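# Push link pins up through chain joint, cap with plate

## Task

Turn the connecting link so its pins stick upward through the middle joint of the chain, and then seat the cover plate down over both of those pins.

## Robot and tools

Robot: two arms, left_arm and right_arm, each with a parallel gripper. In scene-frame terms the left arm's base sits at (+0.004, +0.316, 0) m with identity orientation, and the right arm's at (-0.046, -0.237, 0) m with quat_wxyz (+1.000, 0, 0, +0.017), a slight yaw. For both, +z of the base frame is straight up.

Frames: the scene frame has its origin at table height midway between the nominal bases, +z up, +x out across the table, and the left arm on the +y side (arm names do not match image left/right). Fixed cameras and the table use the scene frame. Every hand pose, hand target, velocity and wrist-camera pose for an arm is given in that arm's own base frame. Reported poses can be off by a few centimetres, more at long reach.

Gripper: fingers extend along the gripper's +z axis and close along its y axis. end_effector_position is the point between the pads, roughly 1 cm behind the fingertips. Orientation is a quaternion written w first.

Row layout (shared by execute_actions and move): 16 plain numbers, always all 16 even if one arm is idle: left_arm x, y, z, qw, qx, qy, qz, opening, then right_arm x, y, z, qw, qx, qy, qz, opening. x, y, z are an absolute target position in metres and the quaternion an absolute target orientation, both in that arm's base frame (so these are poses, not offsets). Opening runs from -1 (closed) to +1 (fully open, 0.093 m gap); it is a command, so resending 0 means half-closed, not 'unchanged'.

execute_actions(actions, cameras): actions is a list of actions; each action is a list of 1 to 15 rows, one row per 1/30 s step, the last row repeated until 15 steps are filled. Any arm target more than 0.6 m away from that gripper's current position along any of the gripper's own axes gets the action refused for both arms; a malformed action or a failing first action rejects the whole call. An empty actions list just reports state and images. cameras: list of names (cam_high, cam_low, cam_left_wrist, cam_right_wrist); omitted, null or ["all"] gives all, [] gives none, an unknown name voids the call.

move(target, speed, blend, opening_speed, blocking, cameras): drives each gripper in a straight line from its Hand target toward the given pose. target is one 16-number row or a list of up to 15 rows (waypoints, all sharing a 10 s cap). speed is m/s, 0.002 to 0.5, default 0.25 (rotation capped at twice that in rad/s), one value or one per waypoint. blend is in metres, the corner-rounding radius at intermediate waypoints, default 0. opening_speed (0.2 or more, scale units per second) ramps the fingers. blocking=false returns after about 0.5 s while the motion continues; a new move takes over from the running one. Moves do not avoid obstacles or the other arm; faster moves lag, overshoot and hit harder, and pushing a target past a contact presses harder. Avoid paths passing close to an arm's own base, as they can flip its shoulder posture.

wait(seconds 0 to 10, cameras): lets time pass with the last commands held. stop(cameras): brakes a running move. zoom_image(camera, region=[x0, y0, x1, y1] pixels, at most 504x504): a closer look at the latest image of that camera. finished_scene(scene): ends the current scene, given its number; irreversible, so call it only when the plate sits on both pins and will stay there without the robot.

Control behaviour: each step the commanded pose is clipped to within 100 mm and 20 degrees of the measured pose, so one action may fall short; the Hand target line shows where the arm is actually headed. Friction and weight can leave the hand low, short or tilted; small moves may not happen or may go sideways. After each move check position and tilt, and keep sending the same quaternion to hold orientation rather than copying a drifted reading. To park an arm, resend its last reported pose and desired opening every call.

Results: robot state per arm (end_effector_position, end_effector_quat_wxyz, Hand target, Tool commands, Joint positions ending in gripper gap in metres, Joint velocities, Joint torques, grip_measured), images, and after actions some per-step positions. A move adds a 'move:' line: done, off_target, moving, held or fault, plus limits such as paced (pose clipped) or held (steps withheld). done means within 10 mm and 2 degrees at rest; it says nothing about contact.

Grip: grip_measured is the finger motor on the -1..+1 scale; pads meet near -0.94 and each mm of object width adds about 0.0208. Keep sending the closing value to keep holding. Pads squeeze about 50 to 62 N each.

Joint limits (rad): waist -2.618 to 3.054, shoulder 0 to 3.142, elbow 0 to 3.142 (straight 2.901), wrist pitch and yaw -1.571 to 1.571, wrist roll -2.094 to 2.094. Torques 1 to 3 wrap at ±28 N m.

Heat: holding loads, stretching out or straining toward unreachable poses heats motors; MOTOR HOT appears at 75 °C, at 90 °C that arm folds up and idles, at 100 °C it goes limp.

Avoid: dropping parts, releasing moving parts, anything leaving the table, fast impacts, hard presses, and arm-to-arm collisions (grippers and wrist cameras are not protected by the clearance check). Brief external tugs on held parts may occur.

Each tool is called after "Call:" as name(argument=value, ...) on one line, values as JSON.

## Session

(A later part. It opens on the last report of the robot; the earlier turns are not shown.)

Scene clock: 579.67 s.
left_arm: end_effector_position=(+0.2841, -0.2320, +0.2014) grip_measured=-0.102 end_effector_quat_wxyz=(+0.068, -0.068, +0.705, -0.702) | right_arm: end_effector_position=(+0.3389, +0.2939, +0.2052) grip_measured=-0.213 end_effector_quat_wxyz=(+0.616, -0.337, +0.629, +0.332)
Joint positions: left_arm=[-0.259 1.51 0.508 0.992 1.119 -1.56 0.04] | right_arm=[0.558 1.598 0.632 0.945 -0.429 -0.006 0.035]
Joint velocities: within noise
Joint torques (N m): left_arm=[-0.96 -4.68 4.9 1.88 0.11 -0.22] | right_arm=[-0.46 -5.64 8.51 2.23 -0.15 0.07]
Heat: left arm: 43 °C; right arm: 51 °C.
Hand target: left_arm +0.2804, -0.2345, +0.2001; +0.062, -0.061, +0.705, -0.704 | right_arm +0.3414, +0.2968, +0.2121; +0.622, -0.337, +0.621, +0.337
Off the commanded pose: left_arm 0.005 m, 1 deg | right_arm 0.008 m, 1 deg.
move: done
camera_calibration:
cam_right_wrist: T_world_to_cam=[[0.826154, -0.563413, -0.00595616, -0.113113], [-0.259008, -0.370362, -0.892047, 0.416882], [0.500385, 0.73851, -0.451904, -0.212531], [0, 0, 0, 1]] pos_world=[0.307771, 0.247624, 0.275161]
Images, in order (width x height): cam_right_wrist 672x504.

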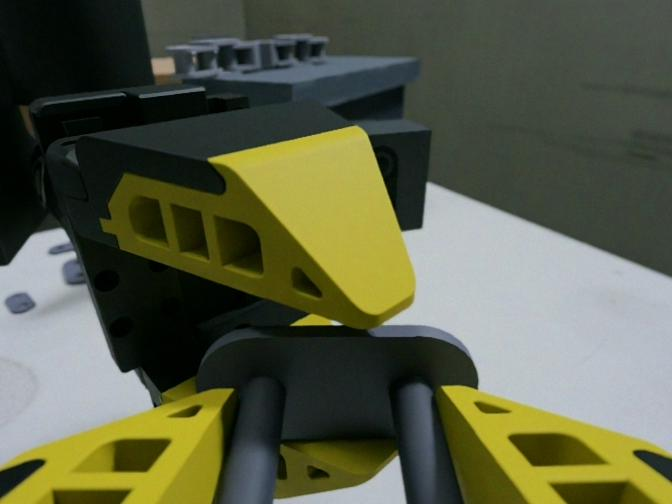

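Call:
move(target=[[0.2805,-0.2345,0.1985,0.0616,-0.0616,0.7044,-0.7044,0.1,0.3415,0.297,0.212,0.6214,-0.3374,0.6214,0.3374,-0.6],[0.263,-0.136,0.20,0.0616,-0.0616,0.7044,-0.7044,0.1,0.3415,0.297,0.212,0.6214,-0.3374,0.6214,0.3374,-0.6],[0.24,-0.03,0.30,0.36,0.1,0.85,-0.35,0.0,0.3415,0.297,0.212,0.6214,-0.3374,0.6214,0.3374,-0.6]], speed=0.12, blend=[0,0.02,0], opening_speed=1.0)

Scene clock: 594.80 s.
left_arm: end_effector_position=(+0.2432, -0.0295, +0.2868) grip_measured=+0.002 end_effector_quat_wxyz=(+0.476, +0.058, +0.704, -0.524) | right_arm: end_effector_position=(+0.3389, +0.2939, +0.2052) grip_measured=-0.213 end_effector_quat_wxyz=(+0.616, -0.337, +0.629, +0.332)
Joint positions: left_arm=[0.637 0.885 0.479 0.544 1.553 -0.89 0.045] | right_arm=[0.558 1.598 0.632 0.945 -0.429 -0.006 0.035]
Joint velocities: within noise
Joint torques (N m): left_arm=[0.64 -2.82 9.06 1.2 0.05 -0.02] | right_arm=[-0.5 -5.48 8.59 2.3 -0.07 0.04]
Heat: left arm: 43 °C; right arm: 52 °C.
Hand target: left_arm +0.2400, -0.0303, +0.2997; +0.488, +0.080, +0.702, -0.512 | right_arm +0.3414, +0.2968, +0.2121; +0.622, -0.337, +0.621, +0.337
Off the commanded pose: left_arm 0.014 m, 30 deg; orientation clipped | right_arm 0.008 m, 1 deg.
joint sent to its limit (left arm) — joint 5 (wrist yaw), upper limit. The joint targets are off in orientation, not in position.
move: off_target (left_arm); target 3's new opening was sent with left_arm's hand 0.013 m and 30 deg from that target; limits=paced
camera_calibration:
cam_left_wrist: T_world_to_cam=[[-0.577831, -0.430063, 0.693654, -0.069871], [-0.746163, -0.0659876, -0.662485, 0.409375], [0.330683, -0.900384, -0.282768, 0.0554611], [0, 0, 0, 1]] pos_world=[0.246747, 0.0469011, 0.335354]
cam_right_wrist: T_world_to_cam=[[0.826154, -0.563413, -0.00595616, -0.113113], [-0.259008, -0.370362, -0.892047, 0.416882], [0.500385, 0.73851, -0.451904, -0.212531], [0, 0, 0, 1]] pos_world=[0.307771, 0.247624, 0.275161]

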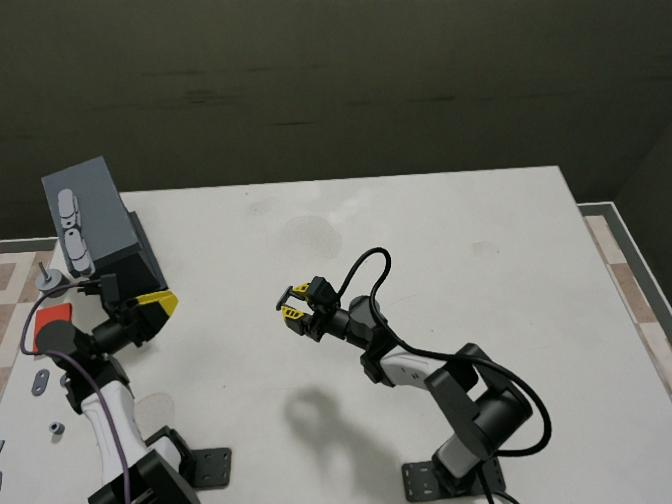

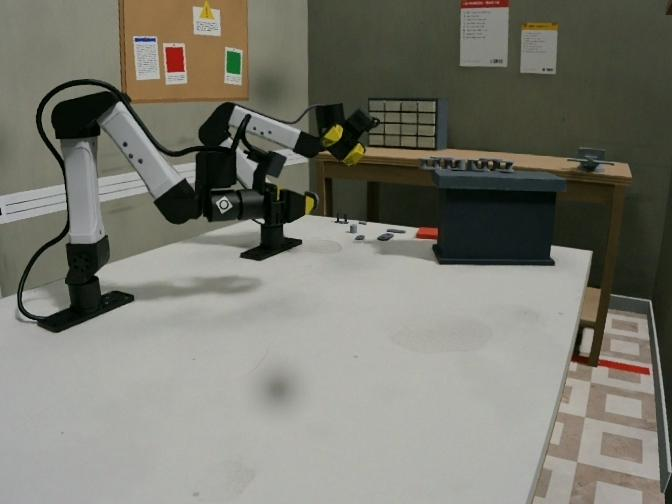

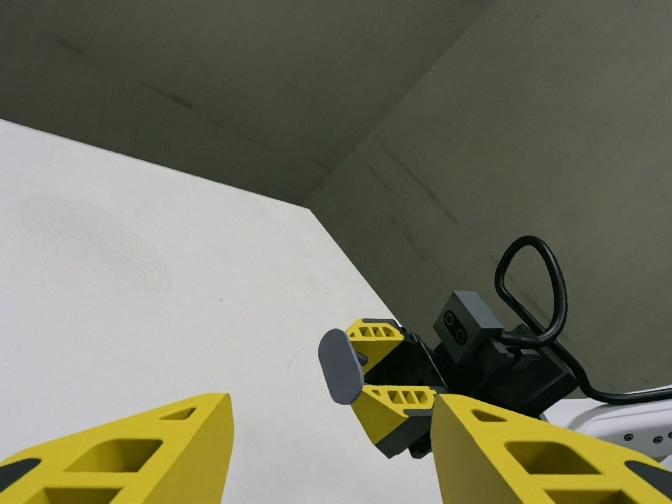

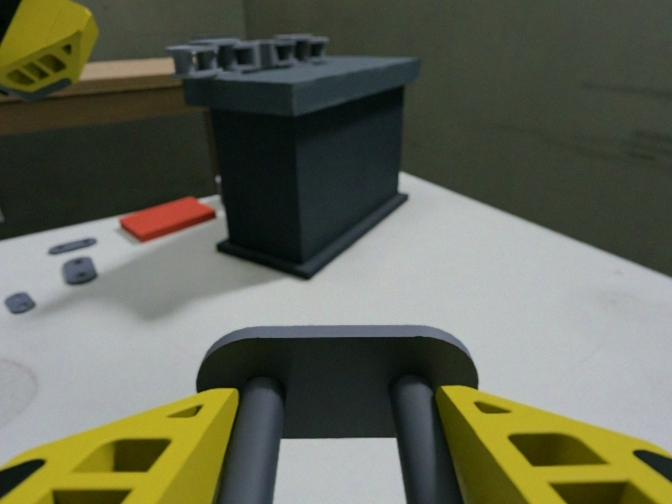

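Call:
move(target=[[0.24,-0.03,0.30,0.488,0.080,0.702,-0.512,0.0,0.32,0.265,0.22,0.38,-0.22,0.87,0.22,-0.6],[0.24,-0.03,0.30,0.488,0.080,0.702,-0.512,0.0,0.3251,0.2611,0.10,-0.0349,0.0174,0.9992,0.0006,-0.6]], speed=0.2, blend=0.02)

Scene clock: 625.07 s.
left_arm: end_effector_position=(+0.2432, -0.0295, +0.2867) grip_measured=+0.002 end_effector_quat_wxyz=(+0.476, +0.058, +0.704, -0.524) | right_arm: end_effector_position=(+0.3239, +0.2620, +0.0996) grip_measured=-0.213 end_effector_quat_wxyz=(-0.027, +0.010, +1.000, +0.000)
Joint positions: left_arm=[0.637 0.885 0.479 0.543 1.553 -0.889 0.045] | right_arm=[0.666 2.199 2.016 -1.431 -0.034 0.685 0.035]
Joint velocities: within noise
Joint torques (N m): left_arm=[0.59 -2.76 8.87 1.35 0.05 -0.11] | right_arm=[-0.96 -10.28 8.34 0.06 -0.07 0.03]
Heat: left arm: 43 °C; right arm: 52 °C.
Hand target: left_arm +0.2400, -0.0303, +0.2996; +0.488, +0.080, +0.702, -0.512 | right_arm +0.3250, +0.2611, +0.1000; -0.035, +0.017, +0.999, +0.001
Off the commanded pose: left_arm 0.014 m, 3 deg | right_arm 0.002 m, 1 deg.
move: off_target (left_arm)
camera_calibration:
cam_left_wrist: T_world_to_cam=[[-0.577825, -0.430072, 0.693654, -0.0698267], [-0.746168, -0.0659819, -0.66248, 0.409342], [0.330682, -0.90038, -0.28278, 0.0554506], [0, 0, 0, 1]] pos_world=[0.246754, 0.0469053, 0.335297]
cam_right_wrist: T_world_to_cam=[[-0.0221321, -0.999638, 0.0153264, 0.267563], [-0.875111, 0.0267832, 0.483181, 0.265552], [-0.483416, -0.00271845, -0.875386, 0.3258], [0, 0, 0, 1]] pos_world=[0.395806, 0.26124, 0.152791]

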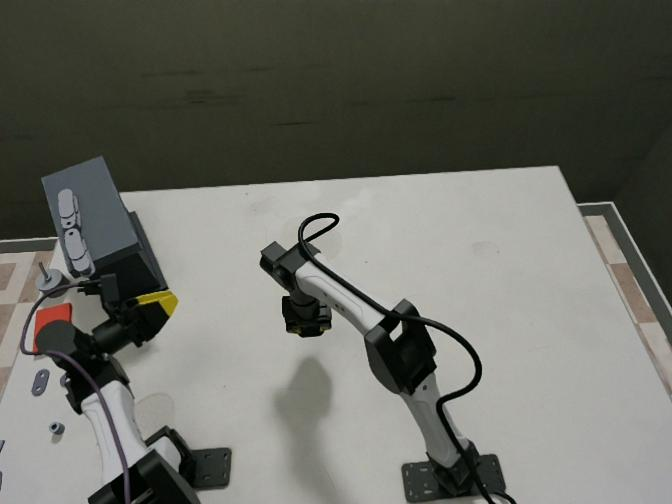

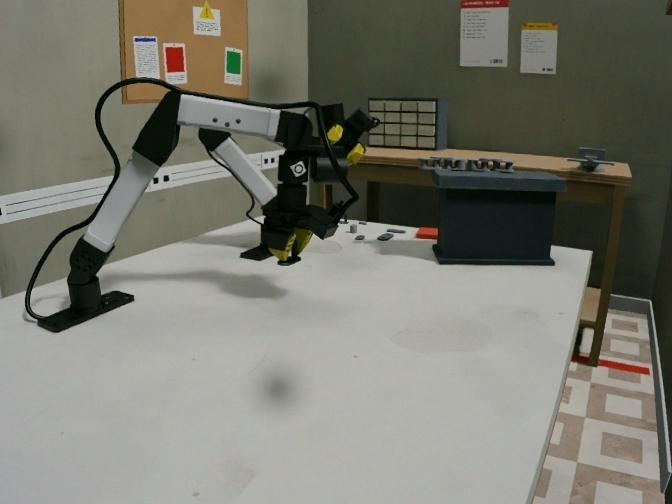

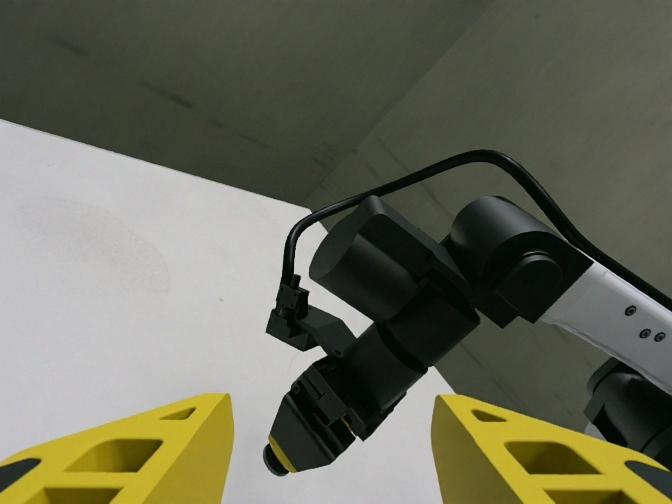

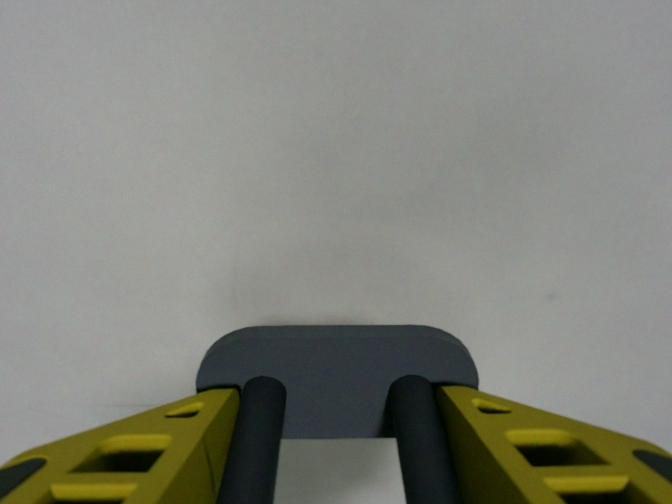

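Call:
zoom_image(camera="cam_low", region=[250, 200, 350, 290])

Scaled by 5.040 from the camera's 672x504 image, which has a finer 960x720 frame.

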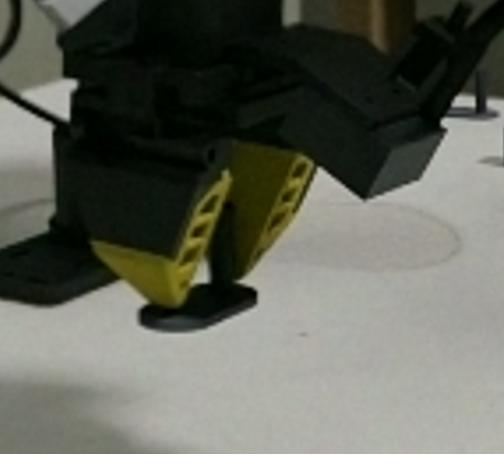

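Call:
move(target=[[0.24,-0.03,0.30,0.488,0.080,0.702,-0.512,0.0,0.3251,0.2611,0.035,-0.0349,0.0174,0.9992,0.0006,-0.6]], speed=0.1, cameras=["cam_low"])

Call:
zoom_image(camera="cam_low", region=[250, 210, 350, 300])

Scene clock: 634.23 s.
left_arm: end_effector_position=(+0.2432, -0.0295, +0.2867) grip_measured=+0.002 end_effector_quat_wxyz=(+0.476, +0.058, +0.704, -0.524) | right_arm: end_effector_position=(+0.3230, +0.2614, +0.0402) grip_measured=-0.213 end_effector_quat_wxyz=(-0.032, +0.010, +0.999, -0.003)
Joint positions: left_arm=[0.637 0.885 0.479 0.543 1.553 -0.889 0.045] | right_arm=[0.666 2.22 1.815 -1.219 -0.034 0.686 0.035]
Joint velocities: within noise
Joint torques (N m): left_arm=[0.59 -2.76 8.87 1.35 0.05 -0.11] | right_arm=[-1.02 -10.47 5.71 0.43 -0.12 0]
Heat: left arm: 44 °C; right arm: 52 °C.
Hand target: left_arm +0.2400, -0.0303, +0.2996; +0.488, +0.080, +0.702, -0.512 | right_arm +0.3251, +0.2611, +0.0351; -0.035, +0.017, +0.999, +0.001
Off the commanded pose: left_arm 0.014 m, 3 deg | right_arm 0.006 m, 1 deg.
move: off_target (left_arm)
Images, in order (width x height): cam_low 672x504.

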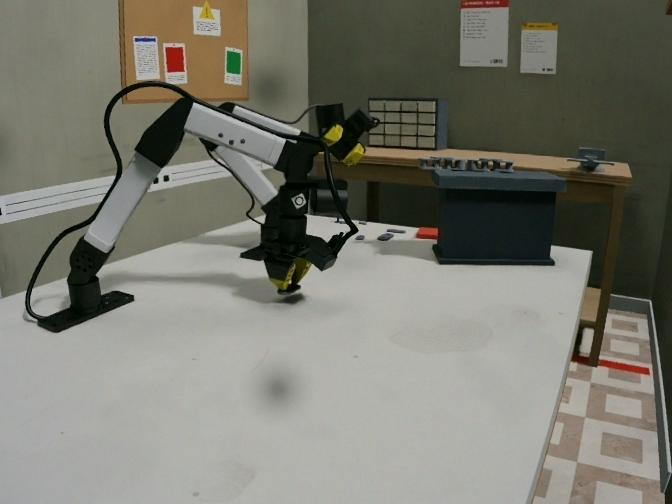

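Scaled by 5.040 from the camera's 672x504 image, which has a finer 960x720 frame.

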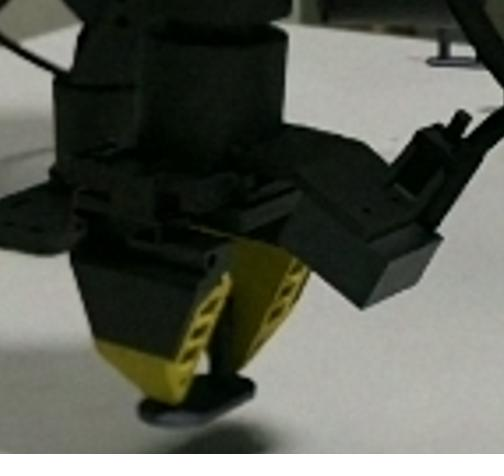

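Call:
move(target=[[0.24,-0.03,0.30,0.488,0.080,0.702,-0.512,0.0,0.3251,0.2611,0.022,-0.0349,0.0174,0.9992,0.0006,-0.6]], speed=0.04, cameras=["cam_low"])

Call:
zoom_image(camera="cam_low", region=[250, 220, 350, 310])

Scene clock: 642.83 s.
left_arm: end_effector_position=(+0.2432, -0.0295, +0.2867) grip_measured=+0.002 end_effector_quat_wxyz=(+0.476, +0.058, +0.704, -0.524) | right_arm: end_effector_position=(+0.3238, +0.2621, +0.0293) grip_measured=-0.213 end_effector_quat_wxyz=(-0.029, +0.010, +1.000, -0.001)
Joint positions: left_arm=[0.637 0.885 0.479 0.543 1.553 -0.889 0.045] | right_arm=[0.666 2.227 1.782 -1.173 -0.035 0.686 0.035]
Joint velocities: within noise
Joint torques (N m): left_arm=[0.61 -2.73 8.87 1.35 0.04 -0.11] | right_arm=[-1.02 -10.24 5.55 0.4 -0.05 0.05]
Heat: left arm: 44 °C; right arm: 51 °C.
Hand target: left_arm +0.2400, -0.0303, +0.2996; +0.488, +0.080, +0.702, -0.512 | right_arm +0.3250, +0.2611, +0.0221; -0.035, +0.017, +0.999, +0.001
Off the commanded pose: left_arm 0.014 m, 3 deg | right_arm 0.008 m, 1 deg.
move: off_target (left_arm)
Images, in order (width x height): cam_low 672x504.

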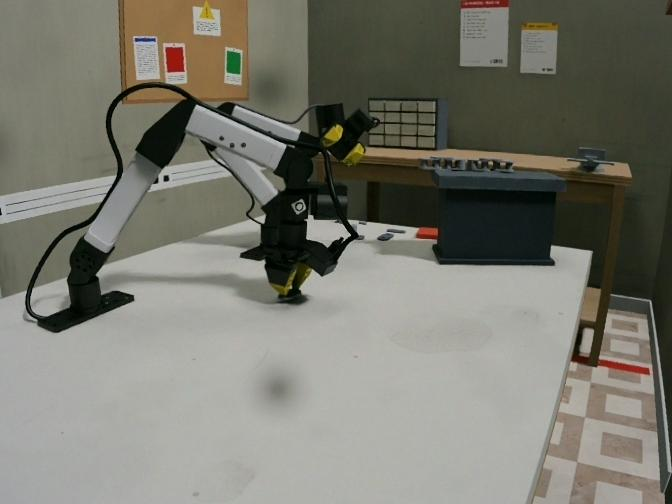

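Scaled by 5.040 from the camera's 672x504 image, which has a finer 960x720 frame.

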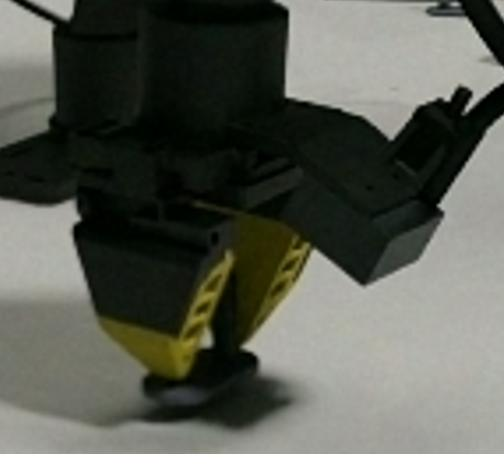

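Call:
move(target=[[0.24,-0.03,0.30,0.488,0.080,0.702,-0.512,0.0,0.3251,0.2611,0.0155,-0.0349,0.0174,0.9992,0.0006,-0.6]], speed=0.03, cameras=["cam_low"])

Call:
zoom_image(camera="cam_low", region=[250, 220, 350, 310])

Scene clock: 649.33 s.
left_arm: end_effector_position=(+0.2432, -0.0295, +0.2867) grip_measured=+0.002 end_effector_quat_wxyz=(+0.476, +0.058, +0.704, -0.524) | right_arm: end_effector_position=(+0.3239, +0.2622, +0.0231) grip_measured=-0.213 end_effector_quat_wxyz=(-0.029, +0.010, +1.000, -0.001)
Joint positions: left_arm=[0.637 0.885 0.479 0.543 1.553 -0.889 0.045] | right_arm=[0.666 2.233 1.766 -1.152 -0.035 0.686 0.035]
Joint velocities: within noise
Joint torques (N m): left_arm=[0.62 -2.76 8.87 1.35 0.05 -0.11] | right_arm=[-0.87 -10.1 5.76 0.44 -0.14 0.05]
Heat: left arm: 45 °C; right arm: 50 °C.
Hand target: left_arm +0.2400, -0.0303, +0.2996; +0.488, +0.080, +0.702, -0.512 | right_arm +0.3250, +0.2610, +0.0157; -0.035, +0.017, +0.999, +0.001
Off the commanded pose: left_arm 0.014 m, 3 deg | right_arm 0.008 m, 1 deg.
move: off_target (left_arm)
Images, in order (width x height): cam_low 672x504.

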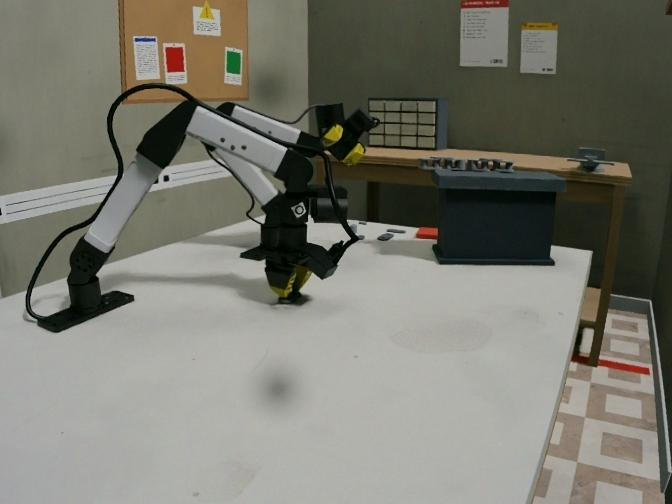

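Scaled by 5.040 from the camera's 672x504 image, which has a finer 960x720 frame.

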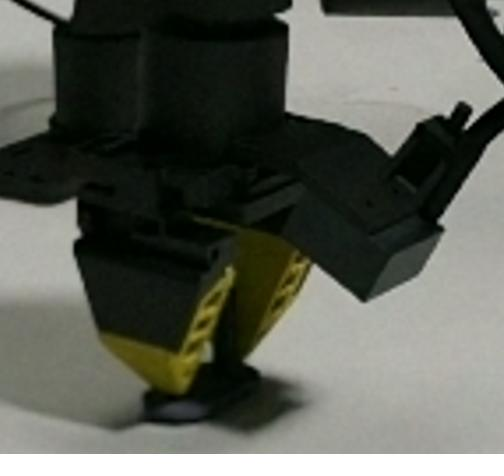

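Call:
move(target=[[0.24,-0.03,0.30,0.488,0.080,0.702,-0.512,0.0,0.3251,0.2611,0.011,-0.0349,0.0174,0.9992,0.0006,-0.6]], speed=0.03, cameras=["cam_low","cam_right_wrist"])

Call:
zoom_image(camera="cam_low", region=[250, 220, 350, 310])

Scene clock: 653.57 s.
left_arm: end_effector_position=(+0.2432, -0.0295, +0.2867) grip_measured=+0.002 end_effector_quat_wxyz=(+0.476, +0.058, +0.704, -0.524) | right_arm: end_effector_position=(+0.3241, +0.2623, +0.0200) grip_measured=-0.213 end_effector_quat_wxyz=(-0.028, +0.010, +1.000, -0.001)
Joint positions: left_arm=[0.637 0.885 0.479 0.543 1.553 -0.889 0.045] | right_arm=[0.666 2.234 1.757 -1.138 -0.035 0.686 0.035]
Joint velocities: within noise
Joint torques (N m): left_arm=[0.59 -2.74 8.87 1.35 0.05 -0.11] | right_arm=[-1.07 -10.03 5.5 0.51 -0.05 0.03]
Heat: left arm: 45 °C; right arm: 50 °C.
Hand target: left_arm +0.2400, -0.0303, +0.2996; +0.488, +0.080, +0.702, -0.512 | right_arm +0.3249, +0.2610, +0.0111; -0.035, +0.017, +0.999, +0.000
Off the commanded pose: left_arm 0.014 m, 3 deg | right_arm 0.009 m, 1 deg.
move: off_target (left_arm)
camera_calibration:
cam_right_wrist: T_world_to_cam=[[-0.0225156, -0.999619, 0.0159714, 0.26921], [-0.874146, 0.0274367, 0.484888, 0.303618], [-0.485141, -0.00304382, -0.87443, 0.256912], [0, 0, 0, 1]] pos_world=[0.396106, 0.261559, 0.0731314]
Images, in order (width x height): cam_low 672x504, cam_right_wrist 672x504.

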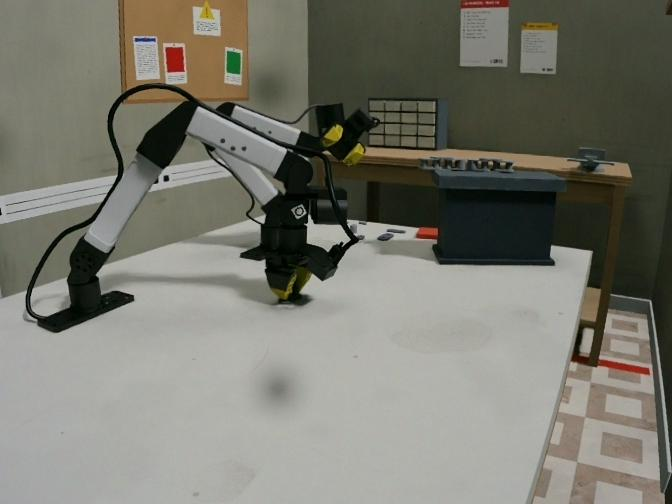

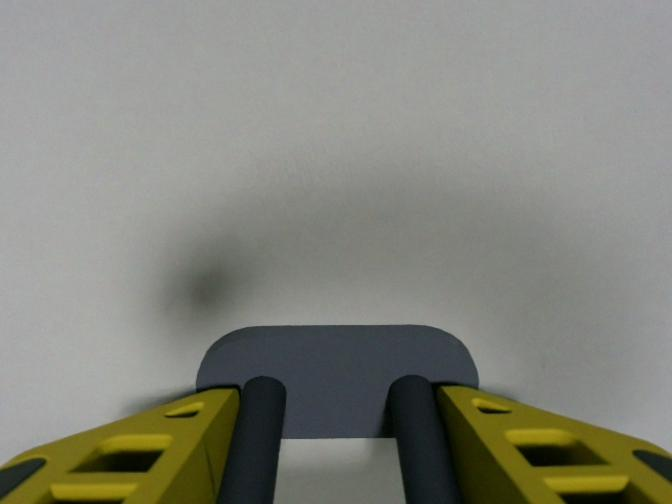

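Scaled by 5.040 from the camera's 672x504 image, which has a finer 960x720 frame.

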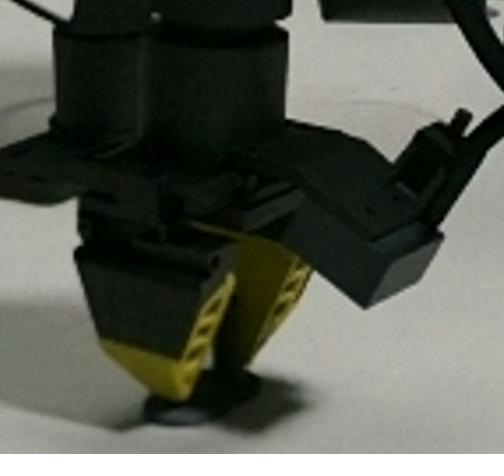

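Call:
move(target=[[0.24,-0.03,0.30,0.488,0.080,0.702,-0.512,0.0,0.3251,0.2611,0.007,-0.0349,0.0174,0.9992,0.0006,-0.6]], speed=0.03, cameras=["cam_low"])

Call:
zoom_image(camera="cam_low", region=[250, 220, 350, 310])

Scene clock: 662.23 s.
left_arm: end_effector_position=(+0.2432, -0.0295, +0.2867) grip_measured=+0.002 end_effector_quat_wxyz=(+0.476, +0.058, +0.704, -0.524) | right_arm: end_effector_position=(+0.3240, +0.2628, +0.0194) grip_measured=-0.213 end_effector_quat_wxyz=(-0.028, +0.010, +1.000, +0.001)
Joint positions: left_arm=[0.637 0.885 0.479 0.543 1.553 -0.889 0.045] | right_arm=[0.666 2.234 1.754 -1.133 -0.037 0.686 0.035]
Joint velocities: within noise
Joint torques (N m): left_arm=[0.61 -2.76 8.88 1.35 0.05 -0.11] | right_arm=[-1.07 -9.72 4.75 0.55 -0.05 -0.02]
Heat: left arm: 45 °C; right arm: 49 °C.
Hand target: left_arm +0.2400, -0.0303, +0.2996; +0.488, +0.080, +0.702, -0.512 | right_arm +0.3248, +0.2609, +0.0073; -0.035, +0.017, +0.999, +0.000
Off the commanded pose: left_arm 0.014 m, 3 deg | right_arm 0.013 m, 1 deg.
move: off_target (left_arm, right_arm)
Images, in order (width x height): cam_low 672x504.

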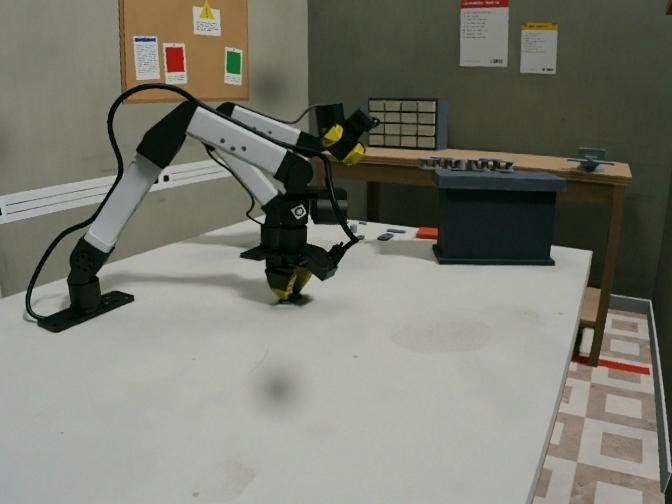

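Scaled by 5.040 from the camera's 672x504 image, which has a finer 960x720 frame.

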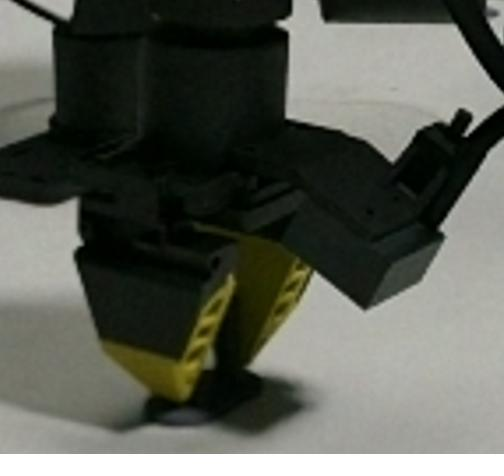

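Call:
move(target=[[0.24,-0.03,0.30,0.488,0.080,0.702,-0.512,0.0,0.3251,0.2611,0.013,-0.0349,0.0174,0.9992,0.0006,0.1],[0.24,-0.03,0.30,0.488,0.080,0.702,-0.512,0.0,0.3251,0.2611,0.10,-0.0349,0.0174,0.9992,0.0006,0.1],[0.24,-0.03,0.30,0.488,0.080,0.702,-0.512,0.0,0.28,0.18,0.16,0.2588,0.0,0.9659,0.0,0.1]], speed=[0.05,0.08,0.2], opening_speed=0.6)

Scene clock: 674.00 s.
left_arm: end_effector_position=(+0.2432, -0.0295, +0.2867) grip_measured=+0.002 end_effector_quat_wxyz=(+0.476, +0.058, +0.704, -0.524) | right_arm: end_effector_position=(+0.2805, +0.1790, +0.1580) grip_measured=+0.099 end_effector_quat_wxyz=(+0.250, +0.005, +0.968, -0.002)
Joint positions: left_arm=[0.637 0.885 0.479 0.543 1.553 -0.889 0.045] | right_arm=[0.736 1.45 1.203 -0.939 0.336 0.68 0.05]
Joint velocities: within noise
Joint torques (N m): left_arm=[0.61 -2.74 8.88 1.35 0.05 -0.12] | right_arm=[0.32 -6.64 6.09 1.3 0.35 -0.06]
Heat: left arm: 46 °C; right arm: 48 °C.
Hand target: left_arm +0.2400, -0.0303, +0.2996; +0.488, +0.080, +0.702, -0.512 | right_arm +0.2799, +0.1800, +0.1600; +0.259, +0.000, +0.966, +0.000
Off the commanded pose: left_arm 0.014 m, 3 deg | right_arm 0.002 m, 1 deg.
move: off_target (left_arm)
camera_calibration:
cam_left_wrist: T_world_to_cam=[[-0.577825, -0.430072, 0.693654, -0.0698267], [-0.746168, -0.0659819, -0.66248, 0.409342], [0.330682, -0.90038, -0.28278, 0.0554506], [0, 0, 0, 1]] pos_world=[0.246754, 0.0469053, 0.335297]
cam_right_wrist: T_world_to_cam=[[-0.0205434, -0.99971, 0.0125931, 0.182718], [-0.998225, 0.0198056, -0.0561573, 0.322554], [0.0558916, -0.0137244, -0.998343, 0.225848], [0, 0, 0, 1]] pos_world=[0.313112, 0.179376, 0.241286]

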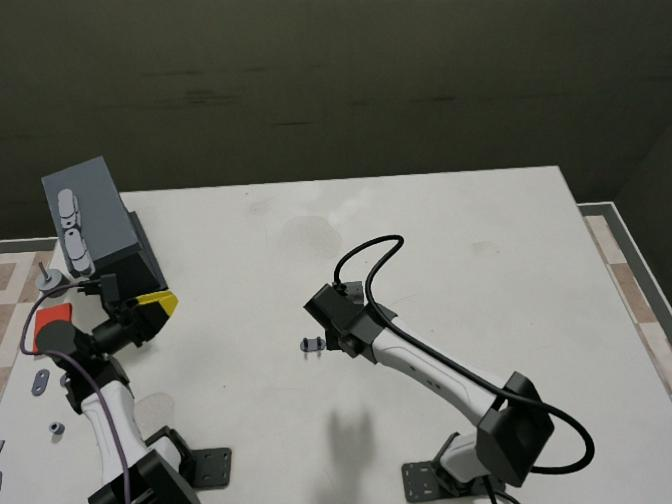

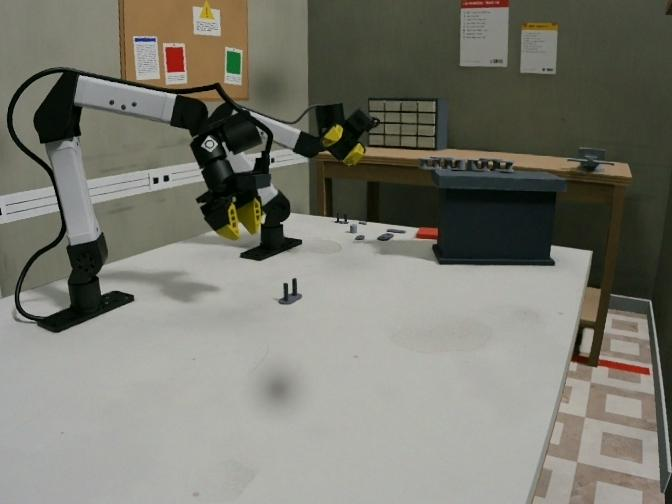

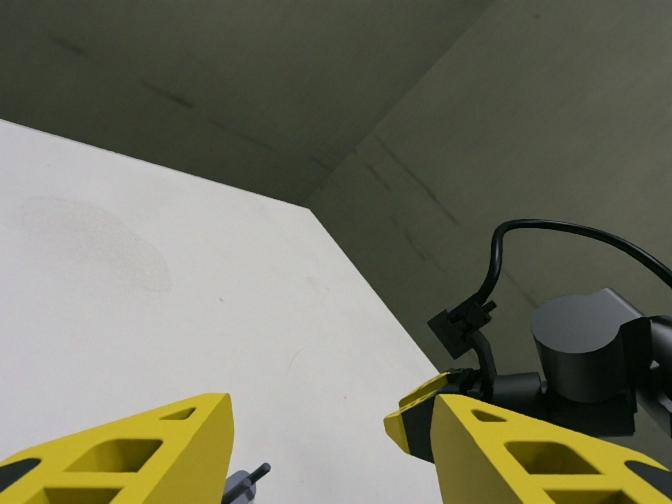

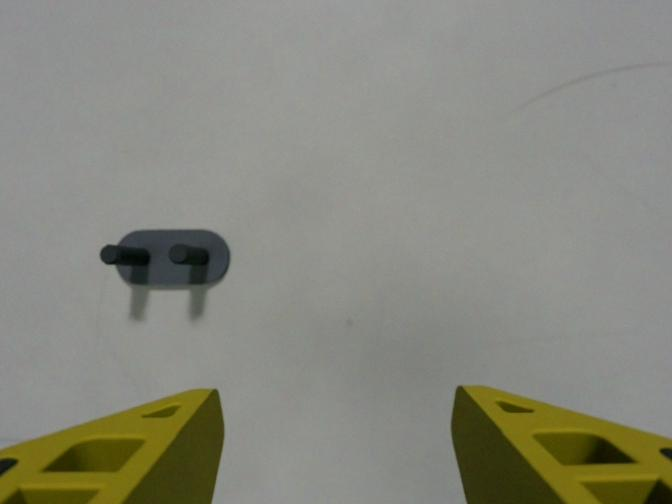

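Call:
move(target=[[0.26,0.05,0.35,0.40,-0.10,0.89,0.05,0.0,0.28,0.18,0.16,0.2588,0.0,0.9659,0.0,0.1],[0.34,0.175,0.345,0.3369,-0.2102,0.9128,0.0778,0.0,0.28,0.18,0.16,0.2588,0.0,0.9659,0.0,0.1]], speed=0.2, blend=0.02, cameras=["cam_left_wrist","cam_low"])

Scene clock: 687.17 s.
left_arm: end_effector_position=(+0.3387, +0.1728, +0.3360) grip_measured=+0.002 end_effector_quat_wxyz=(+0.327, -0.214, +0.918, +0.075) | right_arm: end_effector_position=(+0.2808, +0.1791, +0.1581) grip_measured=+0.099 end_effector_quat_wxyz=(+0.251, +0.005, +0.968, -0.002)
Joint positions: left_arm=[0.478 1.578 1.957 -1.267 0.015 0.015 0.045] | right_arm=[0.736 1.45 1.203 -0.937 0.337 0.679 0.05]
Joint velocities: within noise
Joint torques (N m): left_arm=[0.4 -5.93 7.95 1.55 0.06 -0.07] | right_arm=[0.44 -6.78 6.01 1.27 0.33 -0.04]
Heat: left arm: 46 °C; right arm: 48 °C.
Hand target: left_arm +0.3399, +0.1749, +0.3449; +0.338, -0.210, +0.914, +0.078 | right_arm +0.2800, +0.1801, +0.1600; +0.259, +0.000, +0.966, +0.000
Off the commanded pose: left_arm 0.009 m, 1 deg | right_arm 0.002 m, 1 deg.
move: done; limits=paced
camera_calibration:
cam_left_wrist: T_world_to_cam=[[0.446256, -0.894724, 0.0180312, -0.0014034], [-0.860762, -0.434655, -0.264883, 0.495536], [0.244835, 0.102685, -0.964112, 0.304654], [0, 0, 0, 1]] pos_world=[0.352575, 0.182848, 0.425005]
Images, in order (width x height): cam_low 672x504, cam_left_wrist 672x504.

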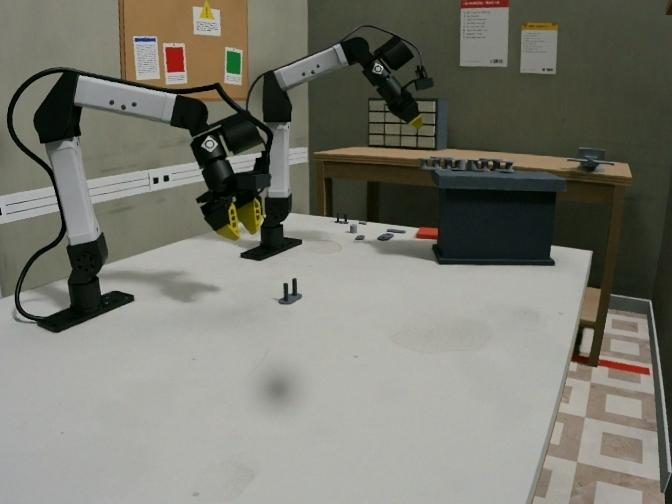

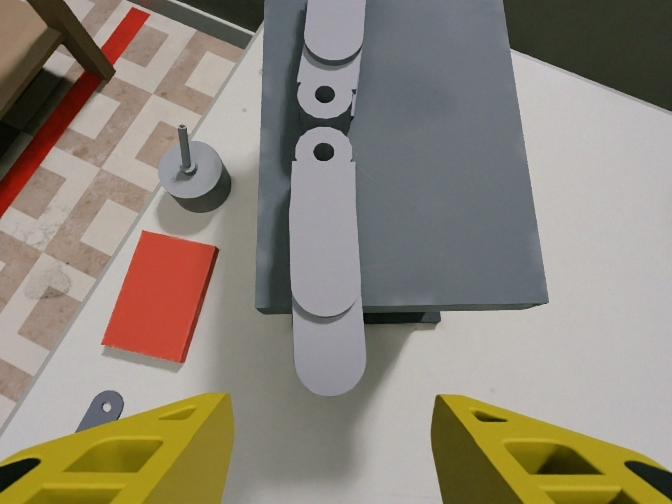

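Call:
move(target=[[0.415,0.215,0.31,0.2511,-0.2337,0.9372,0.0626,0.0,0.28,0.18,0.16,0.2588,0.0,0.9659,0.0,0.1],[0.4265,0.2235,0.277,0.2511,-0.2337,0.9372,0.0626,0.0,0.28,0.18,0.16,0.2588,0.0,0.9659,0.0,0.1]], speed=0.1, blend=0.01, cameras=["cam_left_wrist","cam_low"])

Call:
zoom_image(camera="cam_low", region=[400, 110, 520, 200])

Scene clock: 713.37 s.
left_arm: end_effector_position=(+0.4305, +0.2211, +0.2572) grip_measured=+0.002 end_effector_quat_wxyz=(+0.226, -0.229, +0.946, +0.050) | right_arm: end_effector_position=(+0.2808, +0.1790, +0.1582) grip_measured=+0.099 end_effector_quat_wxyz=(+0.251, +0.005, +0.968, -0.002)
Joint positions: left_arm=[0.478 2.151 2.496 -1.449 0.011 0.001 0.045] | right_arm=[0.736 1.45 1.203 -0.937 0.338 0.679 0.05]
Joint velocities: within noise
Joint torques (N m): left_arm=[0.16 -15.83 4.67 1.43 -0.13 -0.27] | right_arm=[0.23 -6.63 6.27 1.32 0.3 -0.1]
Heat: left arm: 42 °C; right arm: 48 °C.
Hand target: left_arm +0.4262, +0.2233, +0.2769; +0.251, -0.234, +0.937, +0.062 | right_arm +0.2800, +0.1800, +0.1600; +0.259, +0.000, +0.966, +0.000
Off the commanded pose: left_arm 0.020 m, 3 deg | right_arm 0.002 m, 1 deg.
move: off_target (left_arm)
camera_calibration:
cam_left_wrist: T_world_to_cam=[[0.462588, -0.886265, 0.0233855, -0.00794033], [-0.884789, -0.463169, -0.0512255, 0.536386], [0.0562308, 0.00300505, -0.998413, 0.31329], [0, 0, 0, 1]] pos_world=[0.460645, 0.240458, 0.340455]
Images, in order (width x height): cam_low 672x504, cam_left_wrist 672x504.

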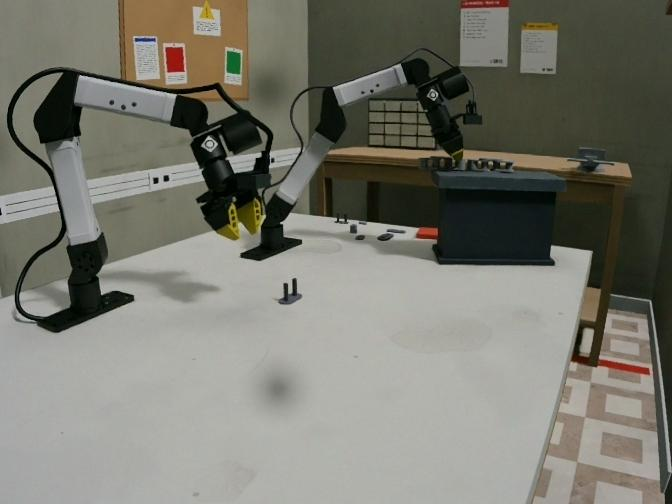

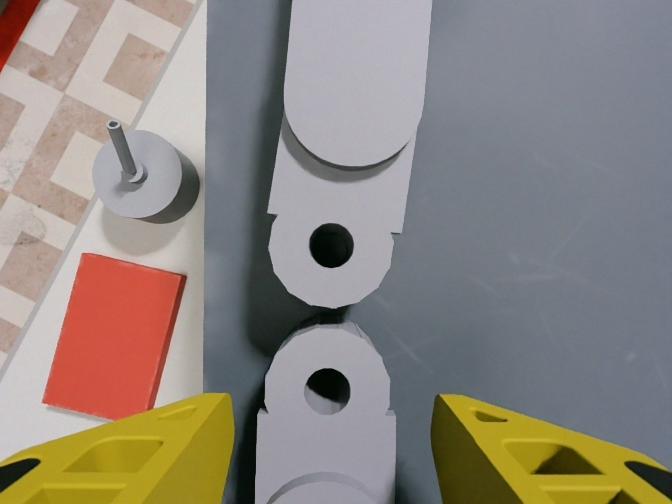

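Scaled by 4.200 from the camera's 672x504 image, which has a finer 960x720 frame.

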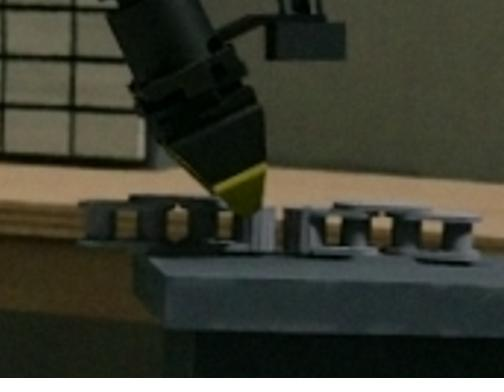

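Call:
move(target=[[0.4185,0.2220,0.256,0.2511,-0.2337,0.9372,0.0626,0.0,0.28,0.18,0.16,0.2588,0.0,0.9659,0.0,0.1]], speed=0.05, cameras=["cam_left_wrist","cam_low"])

Call:
zoom_image(camera="cam_low", region=[400, 110, 520, 200])

Scene clock: 724.97 s.
left_arm: end_effector_position=(+0.4236, +0.2176, +0.2345) grip_measured=+0.002 end_effector_quat_wxyz=(+0.224, -0.229, +0.946, +0.050) | right_arm: end_effector_position=(+0.2808, +0.1790, +0.1582) grip_measured=+0.099 end_effector_quat_wxyz=(+0.251, +0.005, +0.968, -0.002)
Joint positions: left_arm=[0.478 2.03 2.203 -1.281 0.01 0.001 0.045] | right_arm=[0.736 1.45 1.203 -0.937 0.338 0.679 0.05]
Joint velocities: within noise
Joint torques (N m): left_arm=[0.73 -15.86 5.05 1.41 -0.1 -0.21] | right_arm=[0.18 -6.79 6.24 1.26 0.35 -0.08]
Heat: left arm: 43 °C; right arm: 48 °C.
Hand target: left_arm +0.4182, +0.2217, +0.2559; +0.251, -0.234, +0.937, +0.063 | right_arm +0.2800, +0.1800, +0.1600; +0.259, +0.000, +0.966, +0.000
Off the commanded pose: left_arm 0.023 m, 4 deg | right_arm 0.002 m, 1 deg.
move: off_target (left_arm)
camera_calibration:
cam_left_wrist: T_world_to_cam=[[0.462829, -0.886148, 0.0230321, -0.00736785], [-0.8849, -0.4634, -0.0470357, 0.526585], [0.0523537, 0.00138842, -0.998628, 0.293057], [0, 0, 0, 1]] pos_world=[0.454042, 0.237083, 0.317592]
Images, in order (width x height): cam_low 672x504, cam_left_wrist 672x504.

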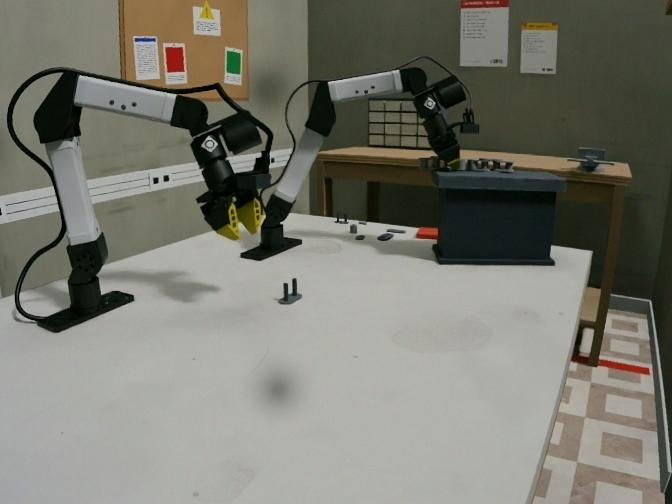

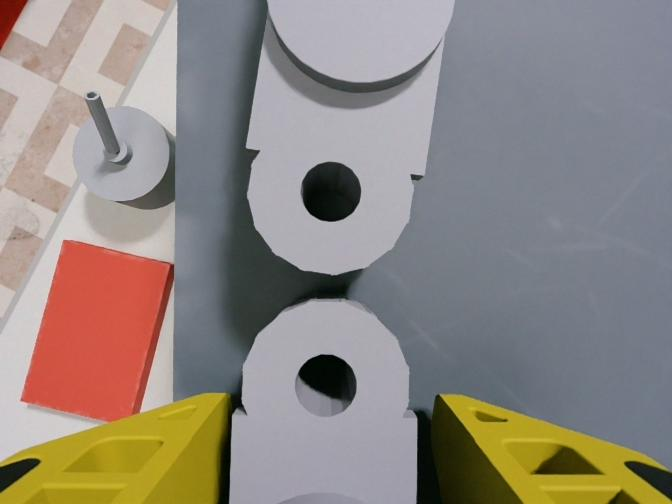

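Scaled by 4.200 from the camera's 672x504 image, which has a finer 960x720 frame.

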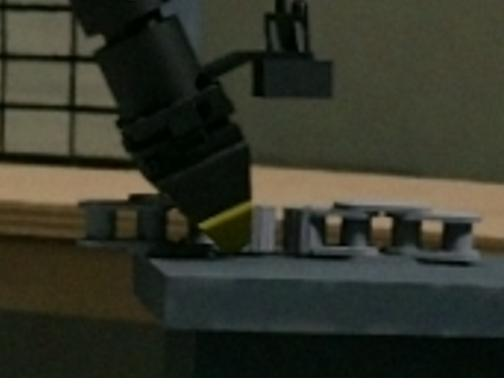

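Call:
move(target=[[0.4185,0.2220,0.256,0.2511,-0.2337,0.9372,0.0626,-0.65,0.28,0.18,0.16,0.2588,0.0,0.9659,0.0,0.1]], speed=0.05, opening_speed=0.7, cameras=["cam_left_wrist"])

Call:
move(target=[[0.4185,0.2220,0.300,0.2511,-0.2337,0.9372,0.0626,-0.65,0.28,0.18,0.16,0.2588,0.0,0.9659,0.0,0.1]], speed=0.06, cameras=["cam_left_wrist","cam_low"])

Scene clock: 736.07 s.
left_arm: end_effector_position=(+0.4235, +0.2183, +0.2345) grip_measured=-0.455 end_effector_quat_wxyz=(+0.224, -0.229, +0.946, +0.050) | right_arm: end_effector_position=(+0.2808, +0.1790, +0.1582) grip_measured=+0.099 end_effector_quat_wxyz=(+0.251, +0.005, +0.968, -0.002)
Joint positions: left_arm=[0.479 2.03 2.203 -1.28 0.009 0.001 0.023] | right_arm=[0.736 1.45 1.203 -0.937 0.338 0.679 0.05]
Joint velocities: within noise
Joint torques (N m): left_arm=[0.64 -15.86 5.07 1.41 -0.09 -0.21] | right_arm=[0.38 -6.65 6.05 1.28 0.34 -0.1]
Heat: left arm: 52 °C; right arm: 48 °C.
Hand target: left_arm +0.4183, +0.2217, +0.2558; +0.251, -0.234, +0.937, +0.063 | right_arm +0.2800, +0.1800, +0.1600; +0.259, +0.000, +0.966, +0.000
Off the commanded pose: left_arm 0.022 m, 4 deg | right_arm 0.002 m, 1 deg.
move: off_target (left_arm)
camera_calibration:
cam_left_wrist: T_world_to_cam=[[0.464107, -0.885514, 0.0216697, -0.00710842], [-0.884228, -0.464603, -0.0478039, 0.526951], [0.0523989, 0.00302522, -0.998622, 0.292676], [0, 0, 0, 1]] pos_world=[0.453908, 0.237643, 0.317617]
Images, in order (width x height): cam_left_wrist 672x504.

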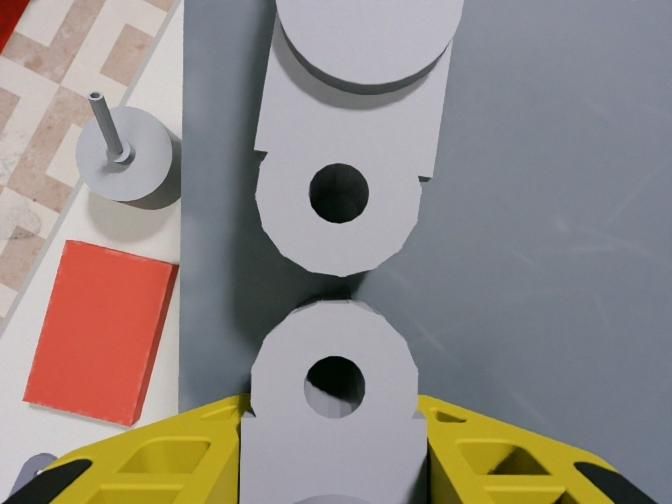

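Scene clock: 737.50 s.
left_arm: end_effector_position=(+0.4147, +0.2137, +0.2852) grip_measured=-0.455 end_effector_quat_wxyz=(+0.229, -0.229, +0.945, +0.052) | right_arm: end_effector_position=(+0.2808, +0.1790, +0.1582) grip_measured=+0.099 end_effector_quat_wxyz=(+0.251, +0.005, +0.968, -0.002)
Joint positions: left_arm=[0.479 2.17 2.666 -1.592 0.009 0.001 0.023] | right_arm=[0.736 1.45 1.203 -0.937 0.338 0.679 0.05]
Joint velocities: within noise
Joint torques (N m): left_arm=[0.68 -10.91 8.25 1.43 -0.09 -0.2] | right_arm=[0.44 -6.78 6.22 1.24 0.32 -0.03]
Heat: left arm: 52 °C; right arm: 48 °C.
Hand target: left_arm +0.4180, +0.2216, +0.2997; +0.257, -0.233, +0.936, +0.064 | right_arm +0.2800, +0.1800, +0.1600; +0.259, +0.000, +0.966, +0.000
Off the commanded pose: left_arm 0.017 m, 3 deg | right_arm 0.002 m, 1 deg.
joint read past its limit (left arm) — joint 4 (wrist pitch), lower limit.
joint sent to its limit (left arm) — joint 4 (wrist pitch), lower limit. The joint targets still meet the commanded pose.
move: off_target (left_arm)
camera_calibration:
cam_left_wrist: T_world_to_cam=[[0.463894, -0.885624, 0.02171, -0.00807022], [-0.883704, -0.464331, -0.0588508, 0.522358], [0.0622004, 0.00811533, -0.998031, 0.3385], [0, 0, 0, 1]] pos_world=[0.444299, 0.232653, 0.36875]
Images, in order (width x height): cam_low 672x504, cam_left_wrist 672x504.

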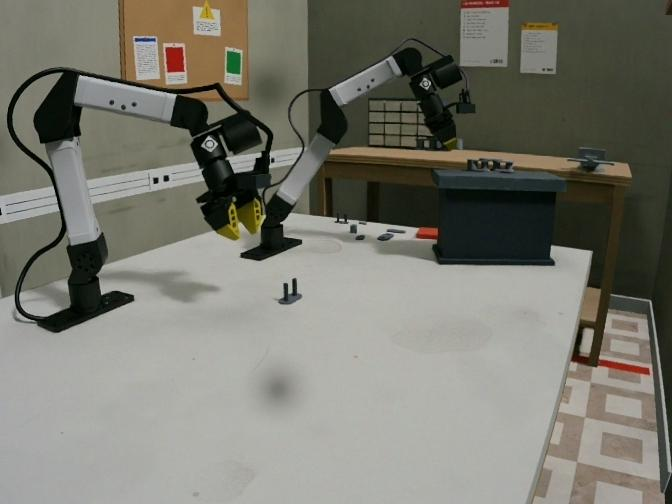

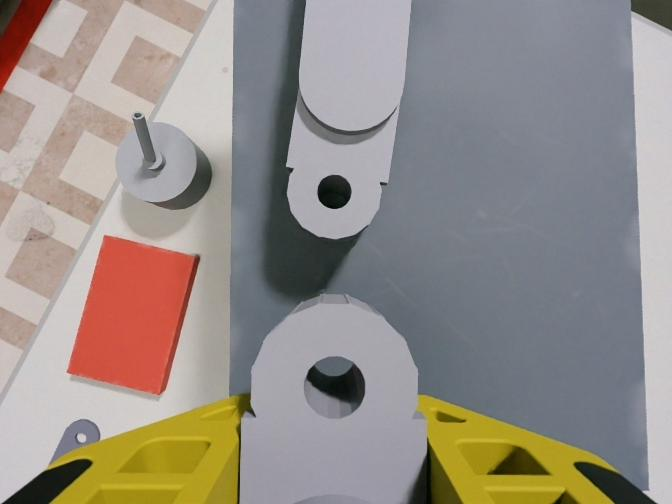

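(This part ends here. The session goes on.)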